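# Sort CO2 cylinders by weight into bin or tray

## Task

Weigh each CO2 cylinder on the scale and compare the reading with the weight stamped on it. Any cylinder whose scale reading falls short of its stamped weight by more than 2 g goes into the scrap bin; releasing it at the bin's rim height is allowed. Every other cylinder must lie flat on the tray's floor. Once the robot is withdrawn, no cylinder may settle lower by more than roughly a fingernail's width, or the task counts as failed.

## Robot and tools

Robot: two arms, left_arm and right_arm, each an xArm-type six-joint arm ending in a 16-motor four-digit hand (index, middle, ring, thumb). right_arm has a right hand; left_arm has its mirror image. Bases (scene frame): left_arm at (-0.026, +0.393, 0), right_arm at (-0.008, -0.322, 0). A post stands behind the arms.

Scene frame: origin at table height midway between the arms, +z up, +x forward over the table, +y toward left_arm. Results give each hand point's end_effector_position (m), end_effector_quat_wxyz and velocities in this frame; readings can be off by a few cm.

Hand point axes (right hand): +z runs along straight fingers toward the tips, +x across the palm away from the thumb, +y out of the palm's face (palm surface at y = -0.063). On the left hand +x points toward the thumb. A rigid mast sits at the wrist on the palm side and can strike objects.

The 48-number row (used by execute_actions and move): one flat list covering both arms, every value in [-1, 1]. Order: left_arm dx, dy, dz, rx, ry, rz; then 16 left hand motor numbers; left current_limit, speed; then right_arm dx, dy, dz, rx, ry, rz; 16 right hand numbers; right current_limit, speed. The six pose numbers are an offset, not a pose: measured from that arm's Hand target at the start of the call, along the Hand target's own axes. 1.0 equals 0.6 m for dx/dy/dz and 180 degrees for the rotation vector rx/ry/rz. All rows of one action share that same starting reference. Sending zeros for an arm's six pose numbers asks nothing new of it. Orientation commands are clipped to 32 degrees from the measured orientation per step.

Hand motor order (per hand): index_mcp, index_abd, index_pip, index_dip, middle_mcp, middle_abd, middle_pip, middle_dip, ring_mcp, ring_abd, ring_pip, ring_dip, thumb_cmc, thumb_axl, thumb_mcp, thumb_ipl. Each is an absolute goal angle scaled between the hinge's stops; moving toward -1 curls fingers toward the palm. Straight values: _mcp +0.75, _abd 0.00, _pip +0.58, _dip +0.70, thumb_cmc +0.71, thumb_axl +0.68, thumb_mcp +0.23, thumb_ipl +0.17. A zero here is a real goal; to keep a hand unchanged, resend its hand_goal, hand_current_limit and hand_speed. current_limit maps -1..+1 linearly onto 0..550 mA (floor 11 mA); speed sets motor slew as (speed+1)/2 of 8.5 rad/s. Startup: current_limit +0.4, speed -0.6; the last values sent persist.

Tools:
- execute_actions(actions, cameras): actions is a list of up to 15 rows, each row one 1/30 s step; a short table repeats its last row up to step 15. Images only appear when actions is empty or cameras names them.
- move(target, speed, blend, blocking, cameras): drives each hand point in a straight line toward the target offset (one row, or up to 15 rows all referenced to the same starting Hand targets). speed is m/s, 0.002 to 1, default 0.25 (turns at twice that in rad/s); the whole list gets 10 s at most. blend in metres rounds corners; 0 stops at each. Paths do not avoid obstacles; faster moves overshoot and hit harder. The result adds a move: line such as done, off_target, moving, held or fault, plus limits (paced = pose clipped, held = steps withheld).
- wait(seconds 0 to 3600): lets time pass with no new command.
- stop: brakes a running move.
- zoom_image(camera, region [x0,y0,x1,y1] pixels, max 504x504) from the latest image of cam_head_left, cam_head_right, cam_high, cam_low, cam_left_wrist or cam_right_wrist (all 672x504).
- clear_fault(arm): clears a reported torque fault on left_arm or right_arm.
- read_manual: licence texts only.
- finished_scene: ends the scene permanently.

Result lines: Hand target is the last commanded pose after clipping and the base for the next offset; the hand point often settles a bit short, so send the missing distance again. Per hand: hand_goal, hand_measured, hand_current_ma, hand_state (moving, goal, blocked, overload). Joint torques and MOTOR HOT, TORQUE FAULT, OVER-TEMPERATURE FAULT or HAND FAULT lines warn of trouble.

Cautions: a motor at 495 mA or more for 5 s shuts down for 10 s. Contact torque beyond the joint limits (wrist roll only 11.6 N m, wrist pitch 11.9) triggers a fault that stops the arm until clear_fault; held weight counts. Avoid arm-to-arm contact, including a hand closing on the other hand's fingers. Avoid dropping or releasing moving items (except cylinders let go at bin rim height), slamming, hard pushes, and anything leaving the table. Loose items may get brief nudges. Stretched arms and sustained pushing heat motors.

Each tool is called after "Request:" by a JSON object that holds its "name" and its "arguments", one argument or row to a line.

## Session

Request:
{"name": "execute_actions", "arguments": {
  "actions": []
}}

Scene clock: 0.00 s.
left_arm: end_effector_position=(+0.4961, +0.4538, +0.2563) hand_goal=(+0.754, +0.000, +0.576, +0.696, +0.754, +0.000, +0.576, +0.696, +0.754, +0.000, +0.576, +0.696, +0.714, +0.678, +0.226, +0.168) hand_measured=(+0.7535, +0.0007, +0.5757, +0.6958, +0.7535, -0.0008, +0.5770, +0.6958, +0.7535, +0.0007, +0.5770, +0.6971, +0.7142, +0.6767, +0.2262, +0.1681) hand_current_ma=(+1, +9, -5, -9, +10, +11, +2, +6, -3, -2, -11, -13, +8, -5, -5, -13) hand_state=(goal, goal, goal, goal, goal, goal, goal, goal, goal, goal, goal, goal, goal, goal, goal, goal) hand_current_limit=0.40 hand_speed=-0.60 end_effector_quat_wxyz=(+0.266, +0.335, +0.888, -0.167) | right_arm: end_effector_position=(+0.5679, +0.1976, +0.3395) hand_goal=(+0.754, +0.000, +0.576, +0.696, +0.754, +0.000, +0.576, +0.696, +0.754, +0.000, +0.576, +0.696, +0.714, +0.678, +0.226, +0.168) hand_measured=(+0.7523, -0.0008, +0.5770, +0.6958, +0.7535, +0.0007, +0.5770, +0.6958, +0.7523, -0.0008, +0.5757, +0.6958, +0.7142, +0.6767, +0.2262, +0.1672) hand_current_ma=(-3, -1, +8, +9, -1, -1, -10, -4, +3, -1, +3, -14, +4, -10, -12, -3) hand_state=(goal, goal, goal, goal, goal, goal, goal, goal, goal, goal, goal, goal, goal, goal, goal, goal) hand_current_limit=0.40 hand_speed=-0.60 end_effector_quat_wxyz=(+0.096, -0.530, +0.838, -0.089)
Joint positions: left_arm=[0.289 -0.169 -0.698 -1.225 -0.617 2.017] | right_arm=[0.694 -0.887 -2.034 -0.239 -0.988 -0.332]
Joint velocities: within noise
Joint torques (N m): no reading
Hand target: left_arm +0.4961, +0.4538, +0.2563; +0.266, +0.335, +0.888, -0.167 | right_arm +0.5679, +0.1976, +0.3395; +0.096, -0.530, +0.838, -0.089

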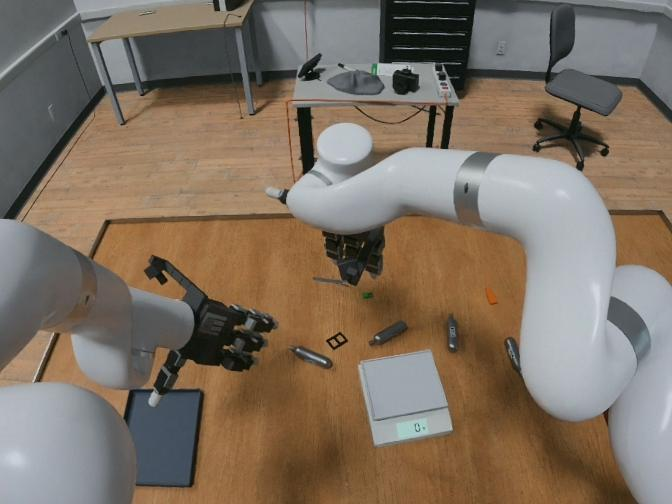

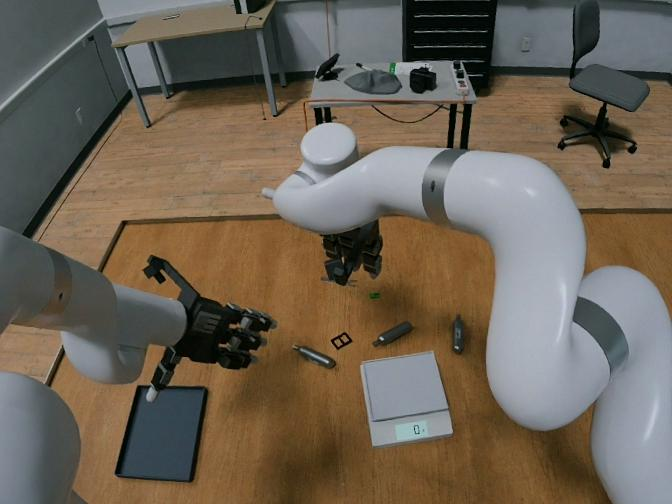

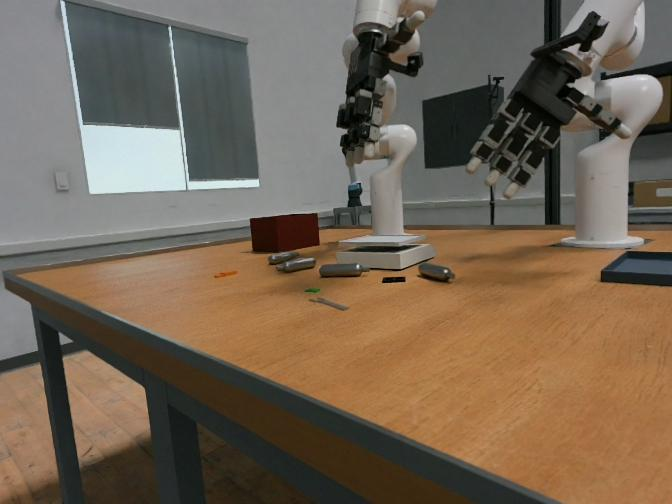

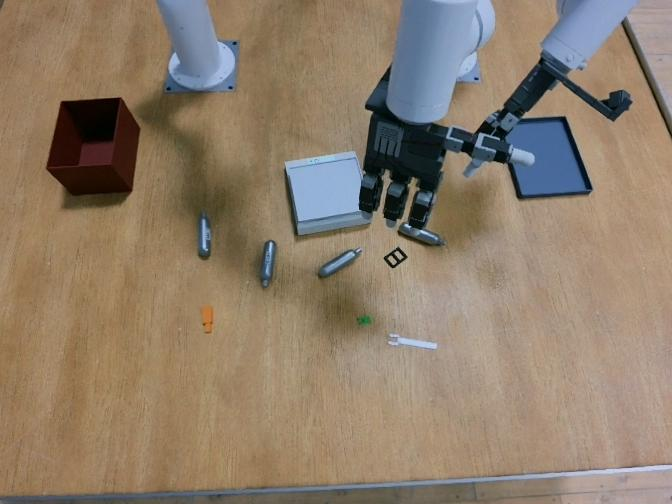

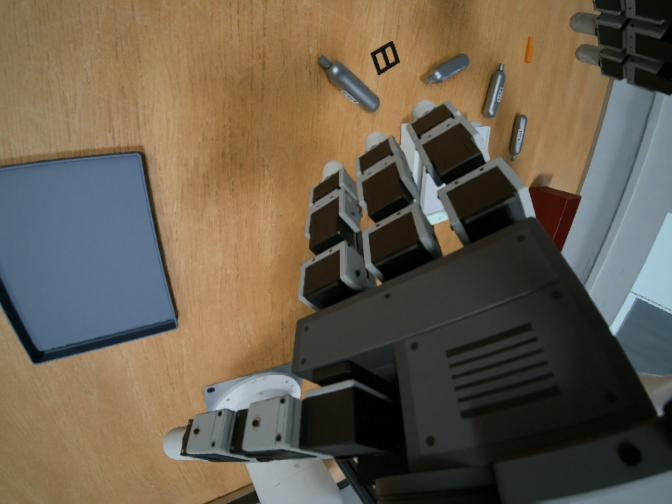

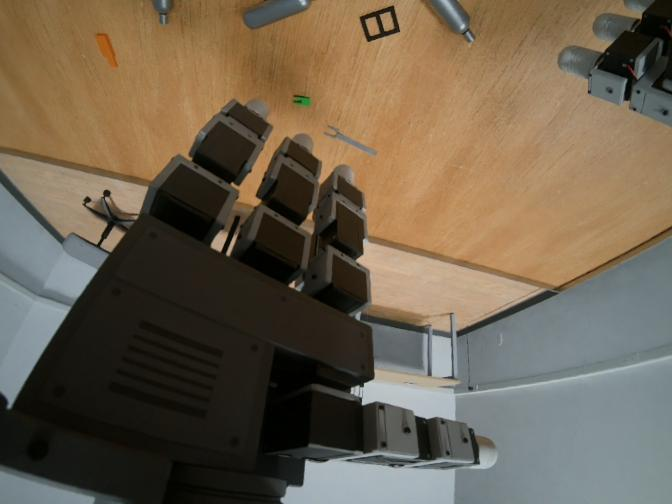

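Request:
{"name": "zoom_image", "arguments": {
  "camera": "cam_head_left",
  "region": [280, 280, 540, 450]
}}

Request:
{"name": "zoom_image", "arguments": {
  "camera": "cam_high",
  "region": [170, 180, 460, 380]
}}

Request:
{"name": "zoom_image", "arguments": {
  "camera": "cam_left_wrist",
  "region": [300, 20, 600, 240]
}}

Request:
{"name": "zoom_image", "arguments": {
  "camera": "cam_low",
  "region": [200, 200, 500, 330]
}}

Scaled by 1.938.

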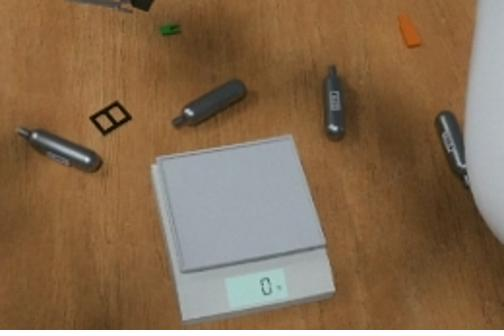

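Scaled by 1.738.

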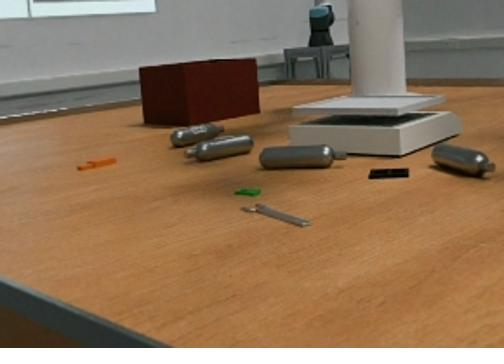

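Scaled by 1.680 from the camera's image (finer frame: 960x720).

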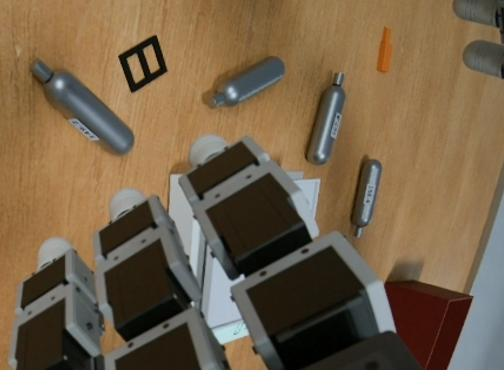

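Scaled by 1.680.

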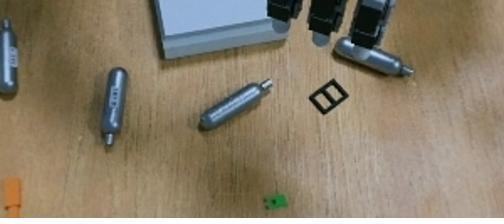

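Request:
{"name": "zoom_image", "arguments": {
  "camera": "cam_left_wrist",
  "region": [310, 50, 390, 120]
}}

Request:
{"name": "zoom_image", "arguments": {
  "camera": "cam_left_wrist",
  "region": [470, 60, 540, 170]
}}

Request:
{"name": "zoom_image", "arguments": {
  "camera": "cam_head_left",
  "region": [430, 300, 530, 380]
}}

Request:
{"name": "zoom_image", "arguments": {
  "camera": "cam_low",
  "region": [190, 200, 290, 300]
}}

Scaled by 6.300 from the camera's image (finer frame: 960x720).

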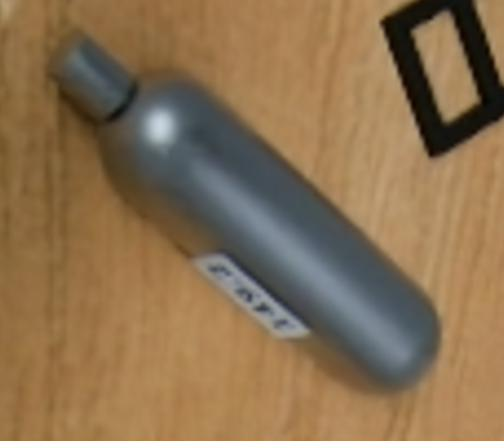

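Scaled by 4.582 from the camera's image (finer frame: 960x720).

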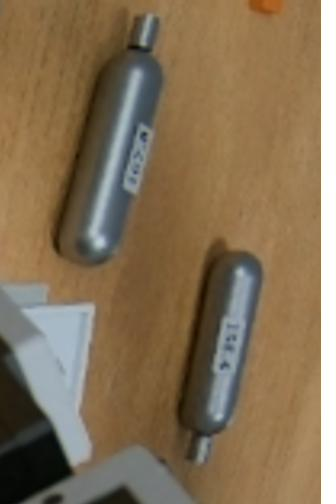

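Scaled by 5.040.

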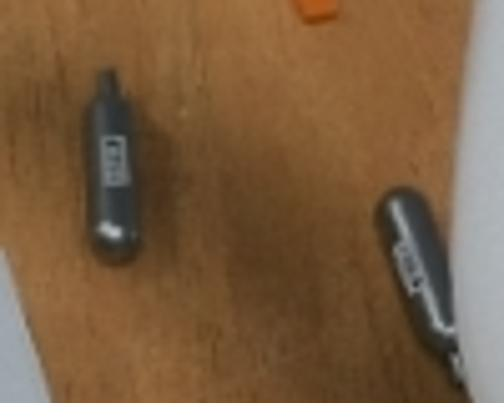

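Scaled by 5.040.

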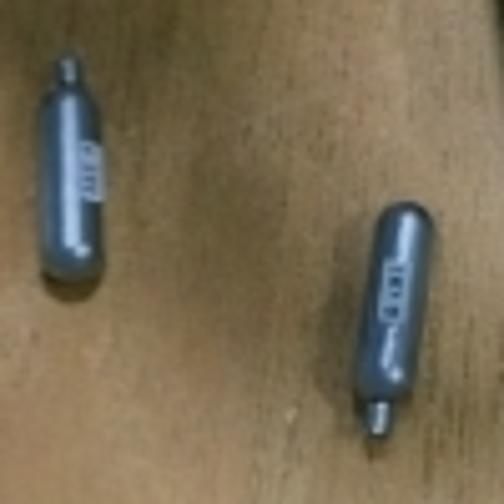

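Request:
{"name": "zoom_image", "arguments": {
  "camera": "cam_low",
  "region": [30, 80, 230, 230]
}}

Request:
{"name": "zoom_image", "arguments": {
  "camera": "cam_low",
  "region": [270, 130, 400, 250]
}}

Request:
{"name": "zoom_image", "arguments": {
  "camera": "cam_low",
  "region": [490, 100, 610, 210]
}}

Scaled by 2.520.

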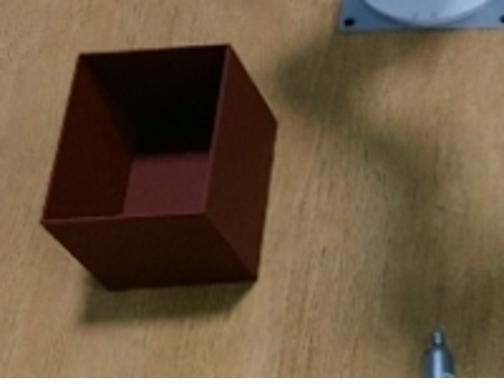

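Scaled by 3.877.

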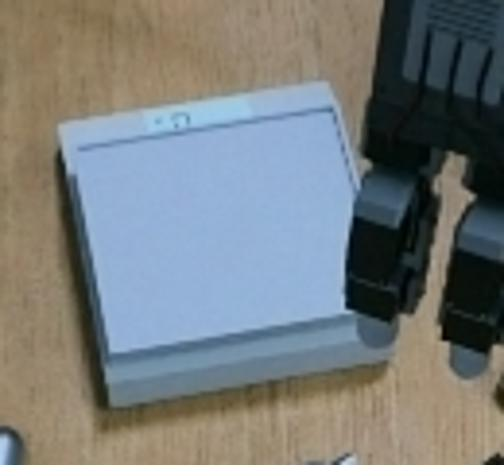

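Scaled by 4.200.

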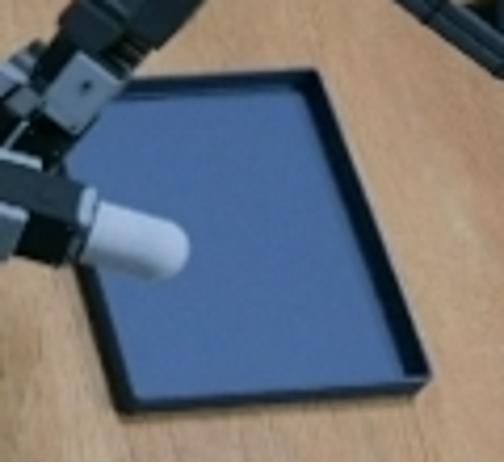

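Request:
{"name": "zoom_image", "arguments": {
  "camera": "cam_high",
  "region": [320, 210, 470, 300]
}}

Request:
{"name": "zoom_image", "arguments": {
  "camera": "cam_high",
  "region": [250, 230, 380, 300]
}}

Scaled by 3.360.

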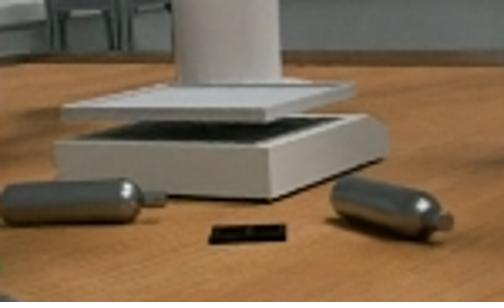

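Scaled by 3.877.

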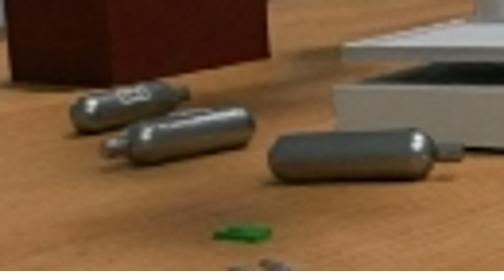

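Request:
{"name": "move", "arguments": {
  "target": [0,0,0,0,0,0, 0.754,0,0.576,0.696,0.754,0,0.576,0.696,0.754,0,0.576,0.696,0.714,0.678,0.226,0.168,0.4,-0.6, 0.4098,-0.2112,0.2675,0.1457,-0.3692,-0.5085, 0.437,0,-0.68,0.612,0.437,0,-0.68,0.612,0.96,0,-0.883,-0.609,-0.643,0.678,0.169,0.168,0.4,-0.6],
  "cameras": ["cam_low","cam_right_wrist","cam_head_left"]
}}

Scene clock: 165.93 s.
left_arm: end_effector_position=(+0.4961, +0.4538, +0.2563) hand_goal=(+0.754, +0.000, +0.576, +0.696, +0.754, +0.000, +0.576, +0.696, +0.754, +0.000, +0.576, +0.696, +0.714, +0.678, +0.226, +0.168) hand_measured=(+0.7535, +0.0007, +0.5770, +0.6958, +0.7535, -0.0008, +0.5770, +0.6971, +0.7535, +0.0007, +0.5770, +0.6958, +0.7142, +0.6767, +0.2212, +0.1681) hand_current_ma=(-5, -3, -10, -8, +5, +4, -9, +7, -9, -4, -14, -10, +11, -6, -7, -8) hand_state=(goal, goal, goal, goal, goal, goal, goal, goal, goal, goal, goal, goal, goal, goal, goal, goal) hand_current_limit=0.40 hand_speed=-0.60 end_effector_quat_wxyz=(+0.266, +0.335, +0.888, -0.167) | right_arm: end_effector_position=(+0.6161, -0.0861, +0.2001) hand_goal=(+0.438, +0.000, -0.680, +0.612, +0.438, +0.000, -0.680, +0.612, +0.960, +0.000, -0.882, -0.608, -0.642, +0.678, +0.170, +0.168) hand_measured=(+0.4327, +0.0007, -0.6536, +0.6206, +0.4327, +0.0007, -0.6510, +0.6206, +0.9235, -0.0008, -0.8589, -0.5987, -0.6433, +0.6777, +0.1609, +0.1681) hand_current_ma=(+4, -3, +3, +4, +2, -4, +3, -8, -10, -13, +9, -4, +1, -6, -14, +3) hand_state=(goal, goal, blocked, goal, goal, goal, blocked, goal, blocked, goal, blocked, goal, goal, goal, goal, goal) hand_current_limit=0.40 hand_speed=-0.60 end_effector_quat_wxyz=(-0.499, +0.866, -0.025, +0.014)
Joint positions: left_arm=[0.289 -0.169 -0.698 -1.225 -0.617 2.017] | right_arm=[0.148 -0.778 -1.403 1.386 -1.044 -3.986]
Joint torques (N m): left_arm=[0 22.71 -16.82 -0.28 -0.53 0.02] | right_arm=[0 44.79 -19.51 0.86 -1 -1.83]
Hand target: left_arm +0.4961, +0.4538, +0.2563; +0.266, +0.335, +0.888, -0.167 | right_arm +0.6161, -0.0861, +0.2001; -0.499, +0.866, -0.025, +0.014
Off the commanded pose: left_arm 0.000 m, 0 deg | right_arm 0.000 m, 0 deg.
move: done
cam_right_wrist: T_world_to_cam=[[-0.78751, -0.24666, -0.56479, 0.61072], [-0.4882, -0.30966, 0.81595, 0.07003], [-0.37615, 0.9183, 0.12344, 0.41017]] pos_world=[0.66943, -0.20434, 0.23715]
Images, in order (width x height): cam_head_left 672x504, cam_low 672x504, cam_right_wrist 672x504.

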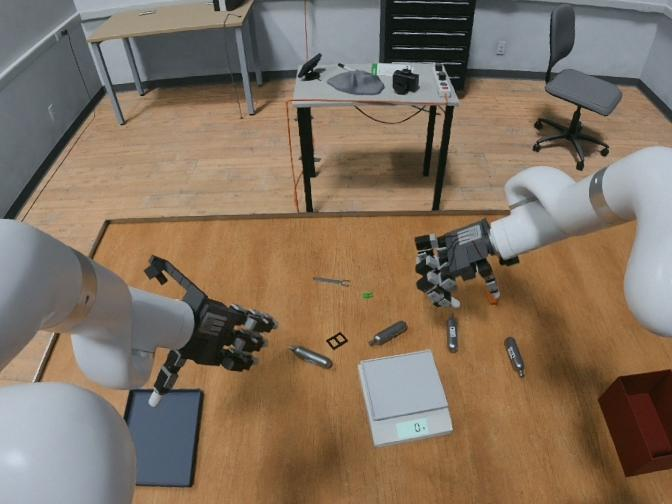

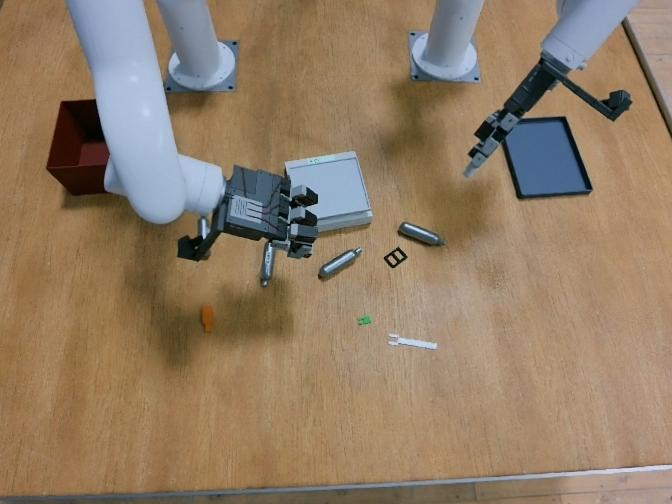

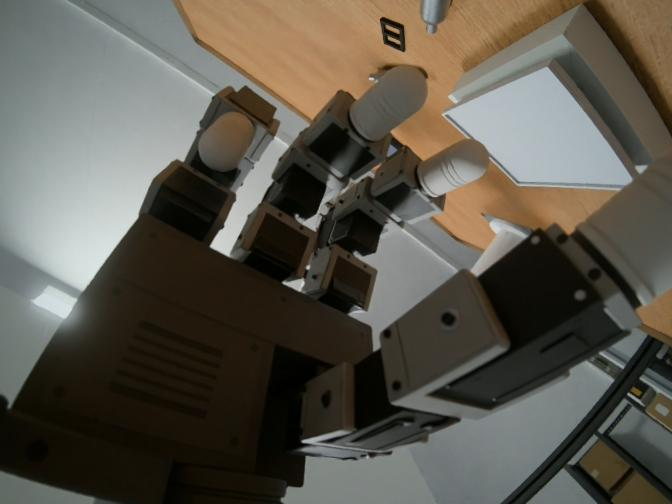

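Request:
{"name": "move", "arguments": {
  "target": [-0.1287,-0.2263,0.3685,-0.0358,0.2008,0.0144, 0.96,0,-0.883,-0.609,0.96,0,-0.883,-0.609,0.96,0,-0.883,-0.609,0.714,0.678,0.226,0.168,0.4,-0.6, -0.1527,0.1682,-0.041,-0.3333,0,0, 0.96,0,-0.883,-0.609,0.96,0,-0.883,-0.609,0.96,0,-0.883,-0.609,0.714,0.678,0.226,0.168,0.4,-0.6],
  "cameras": ["cam_left_wrist","cam_right_wrist","cam_low"]
}}

Scene clock: 204.83 s.
left_arm: end_effector_position=(+0.5318, +0.2119, +0.1400) hand_goal=(+0.960, +0.000, -0.882, -0.608, +0.960, +0.000, -0.882, -0.608, +0.960, +0.000, -0.882, -0.608, +0.714, +0.678, +0.226, +0.168) hand_measured=(+0.9380, -0.0008, -0.8576, -0.6025, +0.9392, -0.0008, -0.8576, -0.5987, +0.9356, +0.0007, -0.8499, -0.5961, +0.7167, +0.6777, +0.2173, +0.1672) hand_current_ma=(-5, +1, +3, -6, +1, +6, +3, +2, -15, +5, +5, -4, +0, -6, -8, -12) hand_state=(blocked, goal, blocked, goal, blocked, goal, blocked, goal, blocked, goal, blocked, goal, goal, goal, goal, goal) hand_current_limit=0.40 hand_speed=-0.60 end_effector_quat_wxyz=(-0.001, +0.375, +0.927, +0.000) | right_arm: end_effector_position=(+0.5205, -0.1526, +0.1251) hand_goal=(+0.960, +0.000, -0.882, -0.608, +0.960, +0.000, -0.882, -0.608, +0.960, +0.000, -0.882, -0.608, +0.714, +0.678, +0.226, +0.168) hand_measured=(+0.9416, +0.0051, -0.8601, -0.5999, +0.9404, +0.0051, -0.8576, -0.5999, +0.9416, +0.0051, -0.8589, -0.5999, +0.7029, +0.6767, +0.2015, +0.1681) hand_current_ma=(+3, -7, +1, +13, -8, +5, +2, -12, -4, -10, +5, -1, +4, -5, -22, -2) hand_state=(goal, goal, blocked, goal, goal, goal, blocked, goal, goal, goal, blocked, goal, goal, goal, blocked, goal) hand_current_limit=0.40 hand_speed=-0.60 end_effector_quat_wxyz=(+0.000, +1.000, -0.029, +0.000)
Joint positions: left_arm=[-0.403 -0.681 -1.166 0.001 -0.487 0.304] | right_arm=[0.439 -0.772 -1.283 -0.001 -0.511 -2.657]
Joint torques (N m): left_arm=[0 38.51 -16.47 0.4 -0.04 0] | right_arm=[0 42.45 -17.33 0.38 -0.07 1.8]
Hand target: left_arm +0.5318, +0.2119, +0.1400; -0.001, +0.375, +0.927, +0.000 | right_arm +0.5205, -0.1526, +0.1251; +0.000, +1.000, -0.029, +0.000
Off the commanded pose: left_arm 0.000 m, 0 deg | right_arm 0.000 m, 0 deg.
move: done
cam_left_wrist: T_world_to_cam=[[0.15995, -0.98708, 0.00913, 0.09003], [-0.69324, -0.10574, 0.71291, 0.24536], [-0.70273, -0.12036, -0.7012, 0.61825]] pos_world=[0.59016, 0.18923, 0.25777]
cam_right_wrist: T_world_to_cam=[[-0.80714, -0.5896, -0.02996, 0.3676], [-0.43796, 0.56398, 0.70008, 0.18566], [-0.39587, 0.57819, -0.71343, 0.50764]] pos_world=[0.57897, -0.18148, 0.2432]
Images, in order (width x height): cam_low 672x504, cam_left_wrist 672x504, cam_right_wrist 672x504.

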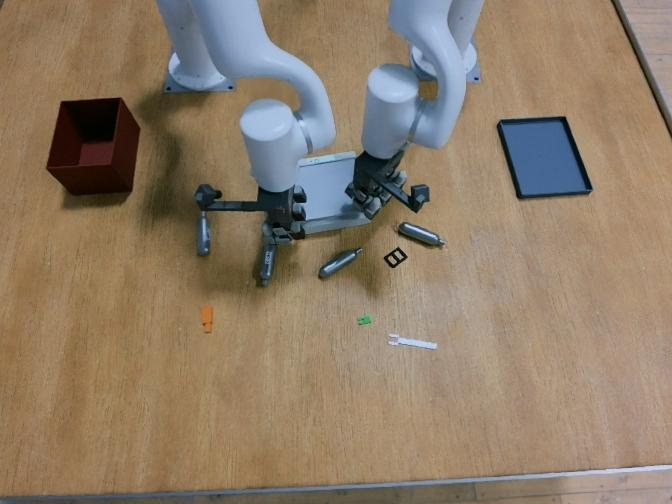

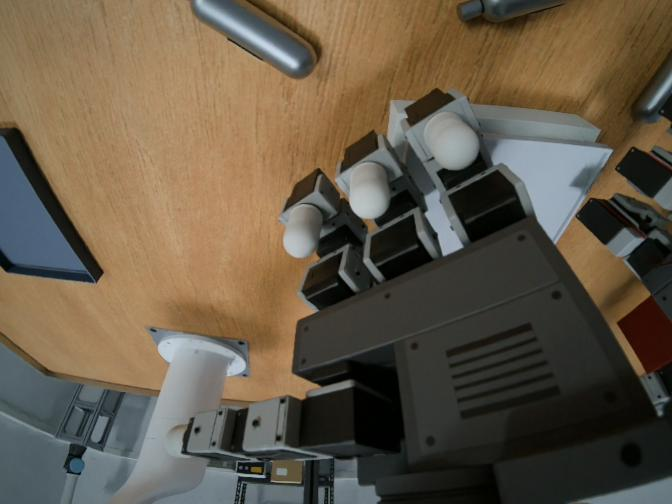

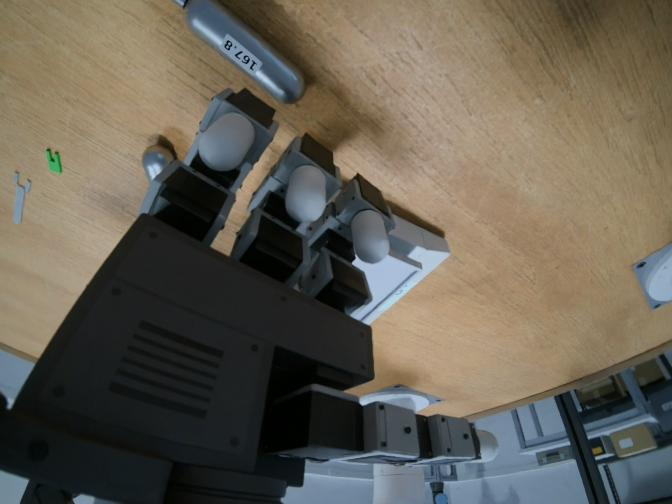

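Request:
{"name": "move", "arguments": {
  "target": [0.0957,-0.0157,-0.0417,0.1095,-0.1624,-0.6058, 0.96,0,-0.883,-0.609,0.96,0,-0.883,-0.609,0.96,0,-0.883,-0.609,0.714,0.678,0.226,0.168,0.4,-0.6, -0.069,0.2544,0,0,0,0, 0.96,0,-0.883,-0.609,0.96,0,-0.883,-0.609,0.96,0,-0.883,-0.609,0.714,0.678,0.226,0.168,0.4,-0.6],
  "cameras": ["cam_left_wrist","cam_right_wrist"]
}}

Scene clock: 236.83 s.
left_arm: end_effector_position=(+0.4843, +0.2450, +0.1656) hand_goal=(+0.960, +0.000, -0.882, -0.608, +0.960, +0.000, -0.882, -0.608, +0.960, +0.000, -0.882, -0.608, +0.714, +0.678, +0.226, +0.168) hand_measured=(+0.9392, -0.0008, -0.8576, -0.6025, +0.9404, -0.0008, -0.8576, -0.5987, +0.9368, -0.0008, -0.8499, -0.5948, +0.7079, +0.6777, +0.2173, +0.1672) hand_current_ma=(-6, +5, +1, -5, +8, +13, +10, +8, -17, -1, +6, -3, +8, -4, -8, +5) hand_state=(blocked, goal, blocked, goal, blocked, goal, blocked, goal, blocked, goal, blocked, goal, goal, goal, goal, goal) hand_current_limit=0.40 hand_speed=-0.60 end_effector_quat_wxyz=(+0.133, -0.542, +0.805, -0.202) | right_arm: end_effector_position=(+0.4704, -0.3026, +0.1252) hand_goal=(+0.960, +0.000, -0.882, -0.608, +0.960, +0.000, -0.882, -0.608, +0.960, +0.000, -0.882, -0.608, +0.714, +0.678, +0.226, +0.168) hand_measured=(+0.9428, +0.0051, -0.8601, -0.6012, +0.9416, +0.0051, -0.8576, -0.6012, +0.9440, +0.0051, -0.8589, -0.5987, +0.7041, +0.6777, +0.2015, +0.1672) hand_current_ma=(+1, -10, +8, +10, -10, -8, -1, -3, -1, -6, +6, -4, -4, -10, -21, -4) hand_state=(goal, goal, blocked, goal, goal, goal, blocked, goal, goal, goal, blocked, goal, goal, goal, blocked, goal) hand_current_limit=0.40 hand_speed=-0.60 end_effector_quat_wxyz=(+0.000, +1.000, -0.029, +0.000)
Joint positions: left_arm=[-0.168 -0.477 -0.95 -1.686 -0.078 0.253] | right_arm=[0.213 -0.6 -0.978 -0.002 -0.378 -2.882]
Joint torques (N m): left_arm=[0 32.44 -16.37 -0.12 -4.92 -0.03] | right_arm=[0 35.9 -15.61 0.28 -0.08 -1.76]
Hand target: left_arm +0.4840, +0.2450, +0.1652; +0.144, -0.540, +0.801, -0.214 | right_arm +0.4704, -0.3026, +0.1252; +0.000, +1.000, -0.029, +0.000
Off the commanded pose: left_arm 0.000 m, 2 deg | right_arm 0.000 m, 0 deg.
move: done
cam_left_wrist: T_world_to_cam=[[0.78759, 0.54546, 0.28664, -0.59539], [-0.012, -0.45152, 0.89218, -0.0772], [0.61608, -0.70612, -0.34906, 0.05329]] pos_world=[0.43517, 0.32754, 0.25814]
cam_right_wrist: T_world_to_cam=[[-0.80714, -0.5896, -0.02996, 0.23872], [-0.43796, 0.56398, 0.70008, 0.24824], [-0.39587, 0.57819, -0.71343, 0.57461]] pos_world=[0.52887, -0.33148, 0.2433]

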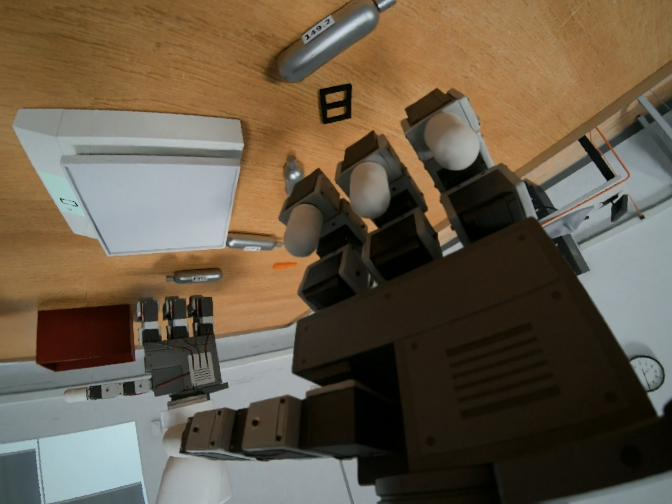

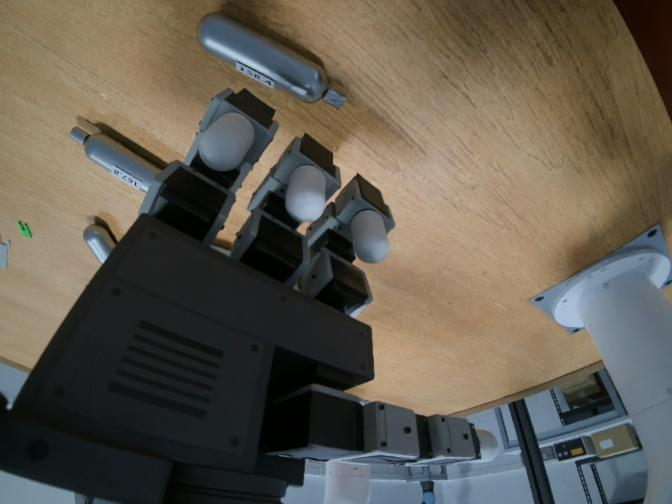

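Request:
{"name": "zoom_image", "arguments": {
  "camera": "cam_left_wrist",
  "region": [270, 0, 400, 90]
}}

Request:
{"name": "zoom_image", "arguments": {
  "camera": "cam_right_wrist",
  "region": [190, 0, 350, 120]
}}

Request:
{"name": "zoom_image", "arguments": {
  "camera": "cam_right_wrist",
  "region": [60, 110, 180, 200]
}}

Scaled by 3.877 from the camera's image (finer frame: 960x720).

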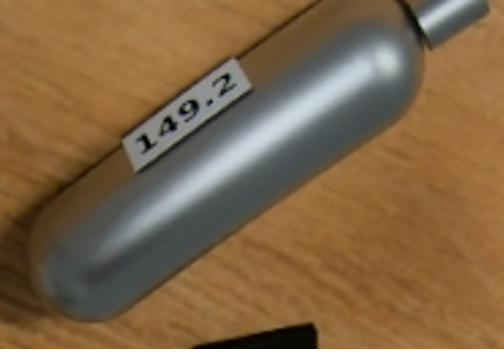

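Scaled by 3.150 from the camera's image (finer frame: 960x720).

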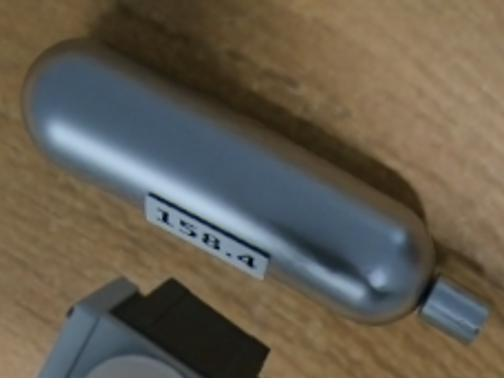

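Scaled by 4.200 from the camera's image (finer frame: 960x720).

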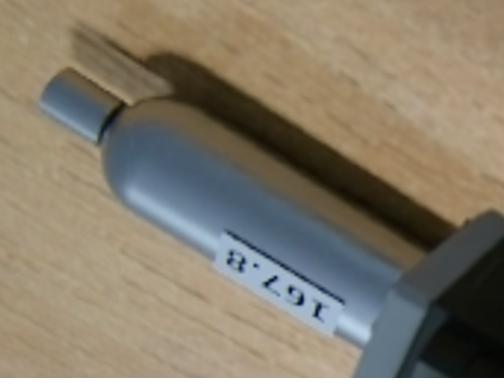

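Request:
{"name": "wait", "arguments": {
  "seconds": 0.1,
  "cameras": ["cam_low"]
}}

Request:
{"name": "zoom_image", "arguments": {
  "camera": "cam_low",
  "region": [310, 200, 460, 300]
}}

Request:
{"name": "zoom_image", "arguments": {
  "camera": "cam_low",
  "region": [180, 200, 330, 300]
}}

Scene clock: 243.67 s.
left_arm: end_effector_position=(+0.4843, +0.2450, +0.1656) hand_goal=(+0.960, +0.000, -0.882, -0.608, +0.960, +0.000, -0.882, -0.608, +0.960, +0.000, -0.882, -0.608, +0.714, +0.678, +0.226, +0.168) hand_measured=(+0.9392, -0.0008, -0.8589, -0.6012, +0.9392, -0.0008, -0.8563, -0.5987, +0.9368, +0.0007, -0.8499, -0.5961, +0.7079, +0.6767, +0.2173, +0.1672) hand_current_ma=(-2, +1, +4, -4, +1, +1, +5, +2, -9, -3, +3, -9, +10, -5, -3, -10) hand_state=(blocked, goal, blocked, goal, blocked, goal, blocked, goal, blocked, goal, blocked, goal, goal, goal, goal, goal) hand_current_limit=0.40 hand_speed=-0.60 end_effector_quat_wxyz=(+0.133, -0.542, +0.805, -0.202) | right_arm: end_effector_position=(+0.4704, -0.3026, +0.1252) hand_goal=(+0.960, +0.000, -0.882, -0.608, +0.960, +0.000, -0.882, -0.608, +0.960, +0.000, -0.882, -0.608, +0.714, +0.678, +0.226, +0.168) hand_measured=(+0.9416, +0.0051, -0.8601, -0.6012, +0.9416, +0.0051, -0.8576, -0.6012, +0.9440, +0.0051, -0.8589, -0.5999, +0.7029, +0.6767, +0.2005, +0.1672) hand_current_ma=(-3, -9, +7, +11, -7, -6, +1, +1, -7, -5, +1, +3, +0, -15, -22, -10) hand_state=(goal, goal, blocked, goal, goal, goal, blocked, goal, goal, goal, blocked, goal, goal, goal, blocked, goal) hand_current_limit=0.40 hand_speed=-0.60 end_effector_quat_wxyz=(+0.000, +1.000, -0.029, +0.000)
Joint positions: left_arm=[-0.168 -0.477 -0.95 -1.686 -0.078 0.253] | right_arm=[0.213 -0.6 -0.978 -0.002 -0.378 -2.882]
Joint torques (N m): left_arm=[0 32.44 -16.37 -0.12 -0.23 -0.03] | right_arm=[0 35.9 -15.61 0.28 -0.08 0]
Hand target: left_arm +0.4840, +0.2450, +0.1652; +0.144, -0.540, +0.801, -0.214 | right_arm +0.4704, -0.3026, +0.1252; +0.000, +1.000, -0.029, +0.000
Off the commanded pose: left_arm 0.000 m, 2 deg | right_arm 0.000 m, 0 deg.
wait: 0.10 s; at rest from the start

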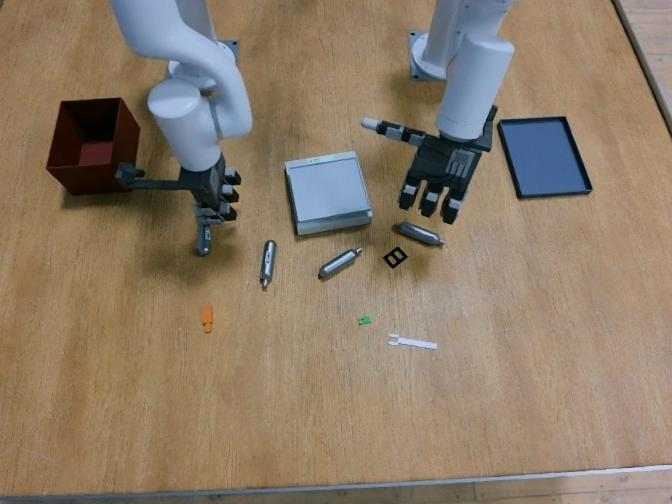

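Scaled by 3.360.

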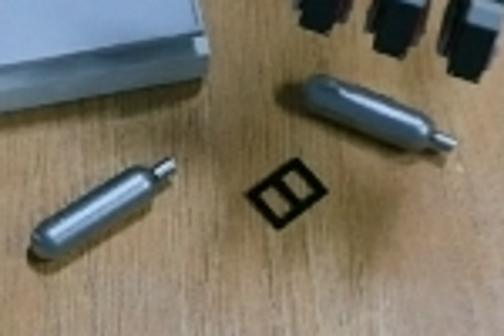

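Scaled by 3.360.

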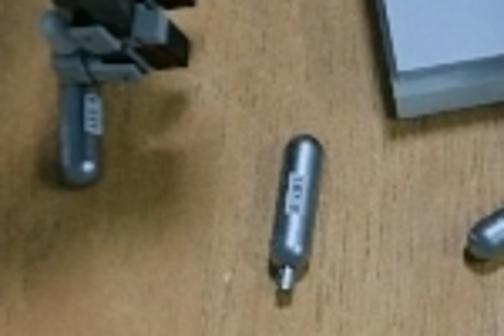

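Request:
{"name": "move", "arguments": {
  "target": [-0.0372,-0.1188,0.1553,0.1667,0.0131,0.0131, 0.437,0,-0.68,0.612,0.437,0,-0.68,0.612,0.96,0,-0.883,-0.609,-0.643,0.678,0.169,0.168,0.4,-0.6, 0.1207,-0.1126,0.0087,0.3327,-0.0256,-0.0443, 0.437,0,-0.68,0.612,0.437,0,-0.68,0.612,0.96,0,-0.883,-0.609,-0.643,0.678,0.169,0.168,0.4,-0.6],
  "cameras": ["cam_left_wrist","cam_right_wrist","cam_low","cam_high","cam_head_left"]
}}

Scene clock: 268.00 s.
left_arm: end_effector_position=(+0.5927, +0.2252, +0.1199) hand_goal=(+0.438, +0.000, -0.680, +0.612, +0.438, +0.000, -0.680, +0.612, +0.960, +0.000, -0.882, -0.608, -0.642, +0.678, +0.170, +0.168) hand_measured=(+0.4327, -0.0008, -0.6767, +0.6104, +0.4339, -0.0037, -0.6779, +0.6079, +0.9368, -0.0008, -0.8499, -0.5961, -0.6396, +0.6767, +0.1609, +0.1672) hand_current_ma=(+1, +3, -10, -6, +8, +4, -6, +1, -11, -2, +9, -5, +10, -1, -8, -5) hand_state=(goal, goal, goal, goal, goal, goal, goal, goal, blocked, goal, blocked, goal, goal, goal, goal, goal) hand_current_limit=0.40 hand_speed=-0.60 end_effector_quat_wxyz=(+0.267, -0.463, +0.732, -0.422) | right_arm: end_effector_position=(+0.5466, -0.2393, +0.1199) hand_goal=(+0.438, +0.000, -0.680, +0.612, +0.438, +0.000, -0.680, +0.612, +0.960, +0.000, -0.882, -0.608, -0.642, +0.678, +0.170, +0.168) hand_measured=(+0.4339, +0.0007, -0.6754, +0.6079, +0.4339, +0.0007, -0.6767, +0.6092, +0.9440, +0.0007, -0.8589, -0.5999, -0.6371, +0.6777, +0.1599, +0.1672) hand_current_ma=(+8, -12, +0, +10, -6, -12, -12, -9, -4, -9, +5, +2, -4, -5, -13, +1) hand_state=(goal, goal, goal, goal, goal, goal, goal, goal, goal, goal, blocked, goal, goal, goal, goal, goal) hand_current_limit=0.40 hand_speed=-0.60 end_effector_quat_wxyz=(-0.499, +0.865, +0.041, -0.024)
Joint positions: left_arm=[-0.107 -0.662 -0.944 -2.801 -0.776 1.464] | right_arm=[-0.092 -0.816 -1.237 1.167 -1.175 -4.263]
Joint torques (N m): left_arm=[0 36.28 -14.75 -0.3 -1.29 -0.01] | right_arm=[0 42.9 -16.67 0.67 -1.21 -1.8]
Hand target: left_arm +0.5927, +0.2252, +0.1199; +0.267, -0.463, +0.732, -0.422 | right_arm +0.5466, -0.2393, +0.1199; -0.499, +0.865, +0.041, -0.024
Off the commanded pose: left_arm 0.000 m, 0 deg | right_arm 0.000 m, 0 deg.
move: done
cam_left_wrist: T_world_to_cam=[[0.6057, 0.5992, 0.52353, -0.58947], [-0.48594, -0.24244, 0.83969, 0.19603], [0.63007, -0.76301, 0.14433, -0.09816]] pos_world=[0.51415, 0.32584, 0.15817]
cam_right_wrist: T_world_to_cam=[[-0.74063, -0.36403, -0.56476, 0.41909], [-0.43497, -0.38088, 0.81593, 0.00798], [-0.51213, 0.84995, 0.12374, 0.59248]] pos_world=[0.61728, -0.34797, 0.15685]
Images, in order (width x height): cam_head_left 672x504, cam_high 672x504, cam_low 672x504, cam_left_wrist 672x504, cam_right_wrist 672x504.

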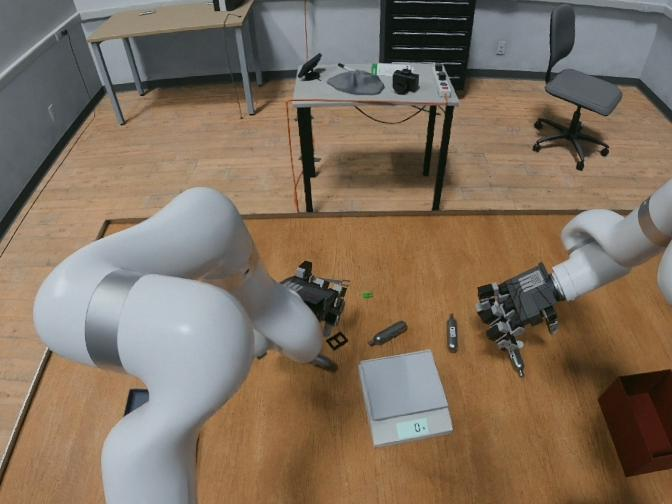

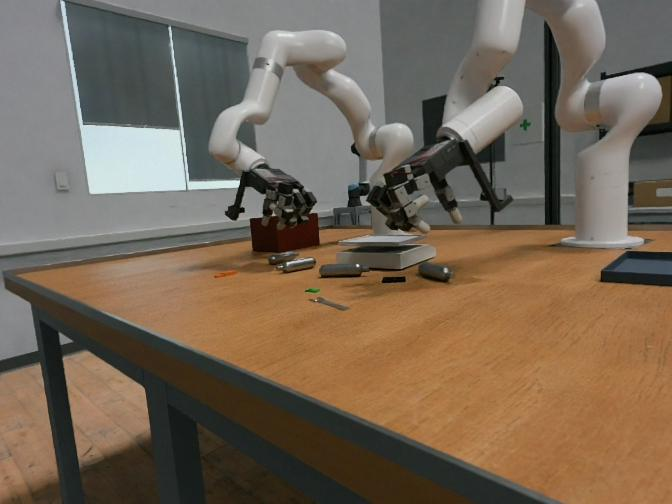

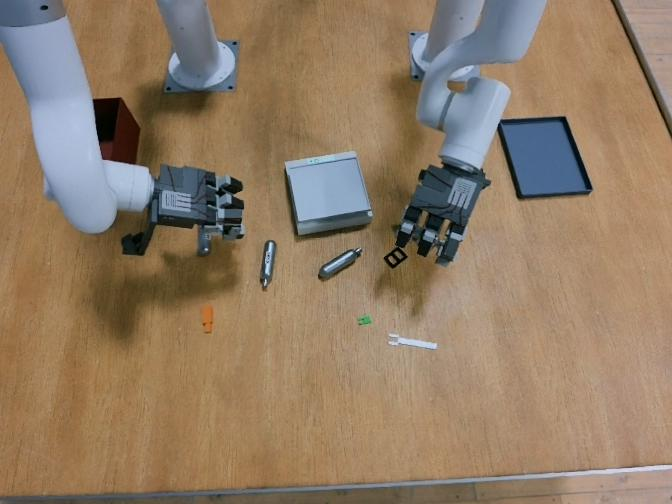

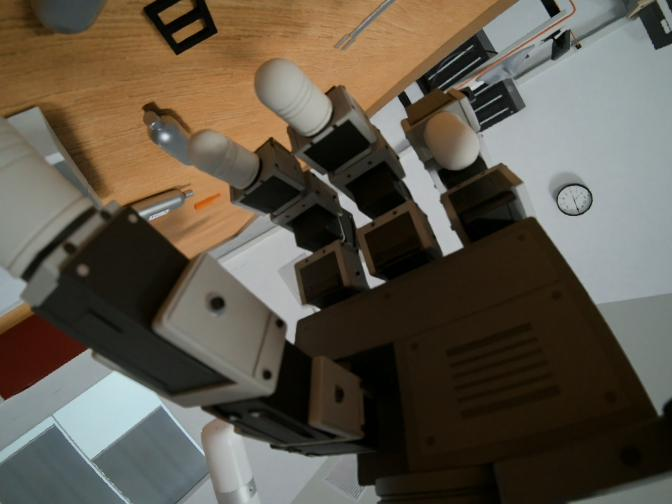

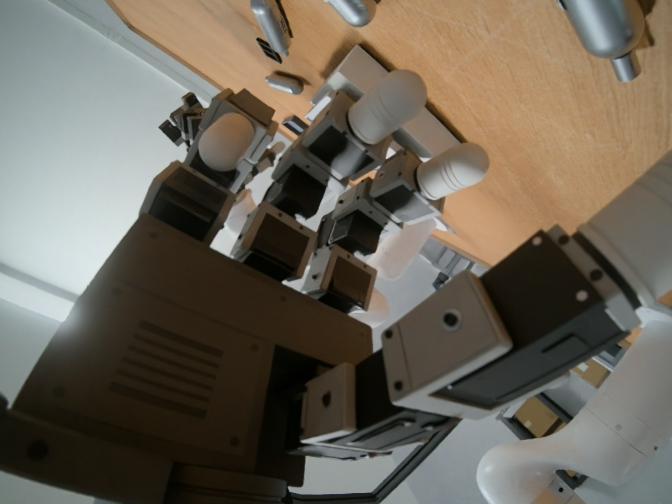

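Request:
{"name": "zoom_image", "arguments": {
  "camera": "cam_high",
  "region": [360, 130, 520, 290]
}}

Request:
{"name": "zoom_image", "arguments": {
  "camera": "cam_high",
  "region": [220, 160, 340, 280]
}}

Request:
{"name": "zoom_image", "arguments": {
  "camera": "cam_low",
  "region": [380, 150, 500, 270]
}}

Request:
{"name": "zoom_image", "arguments": {
  "camera": "cam_low",
  "region": [130, 150, 270, 290]
}}

Scaled by 3.150.

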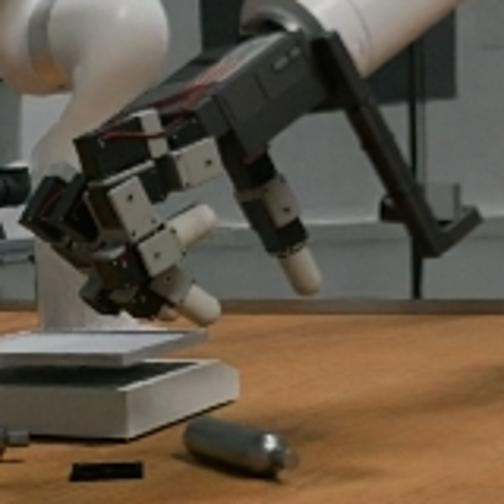

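Scaled by 4.200.

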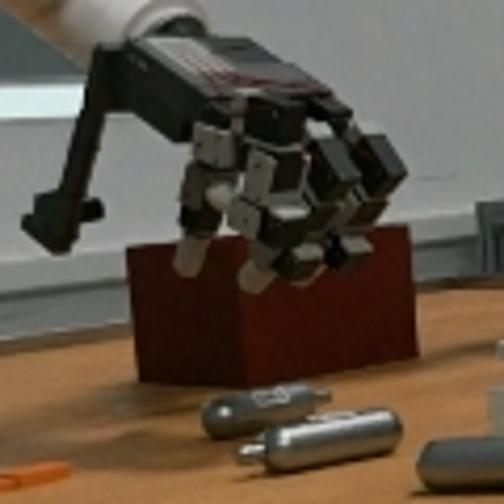

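Scaled by 4.200.

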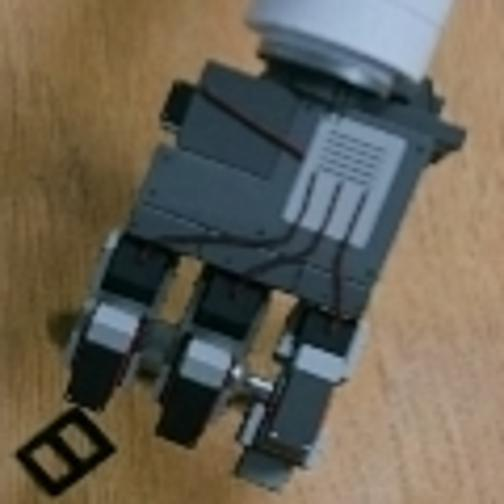

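Scaled by 3.600.

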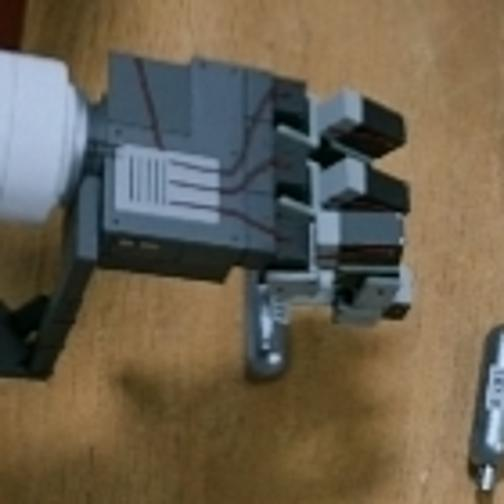

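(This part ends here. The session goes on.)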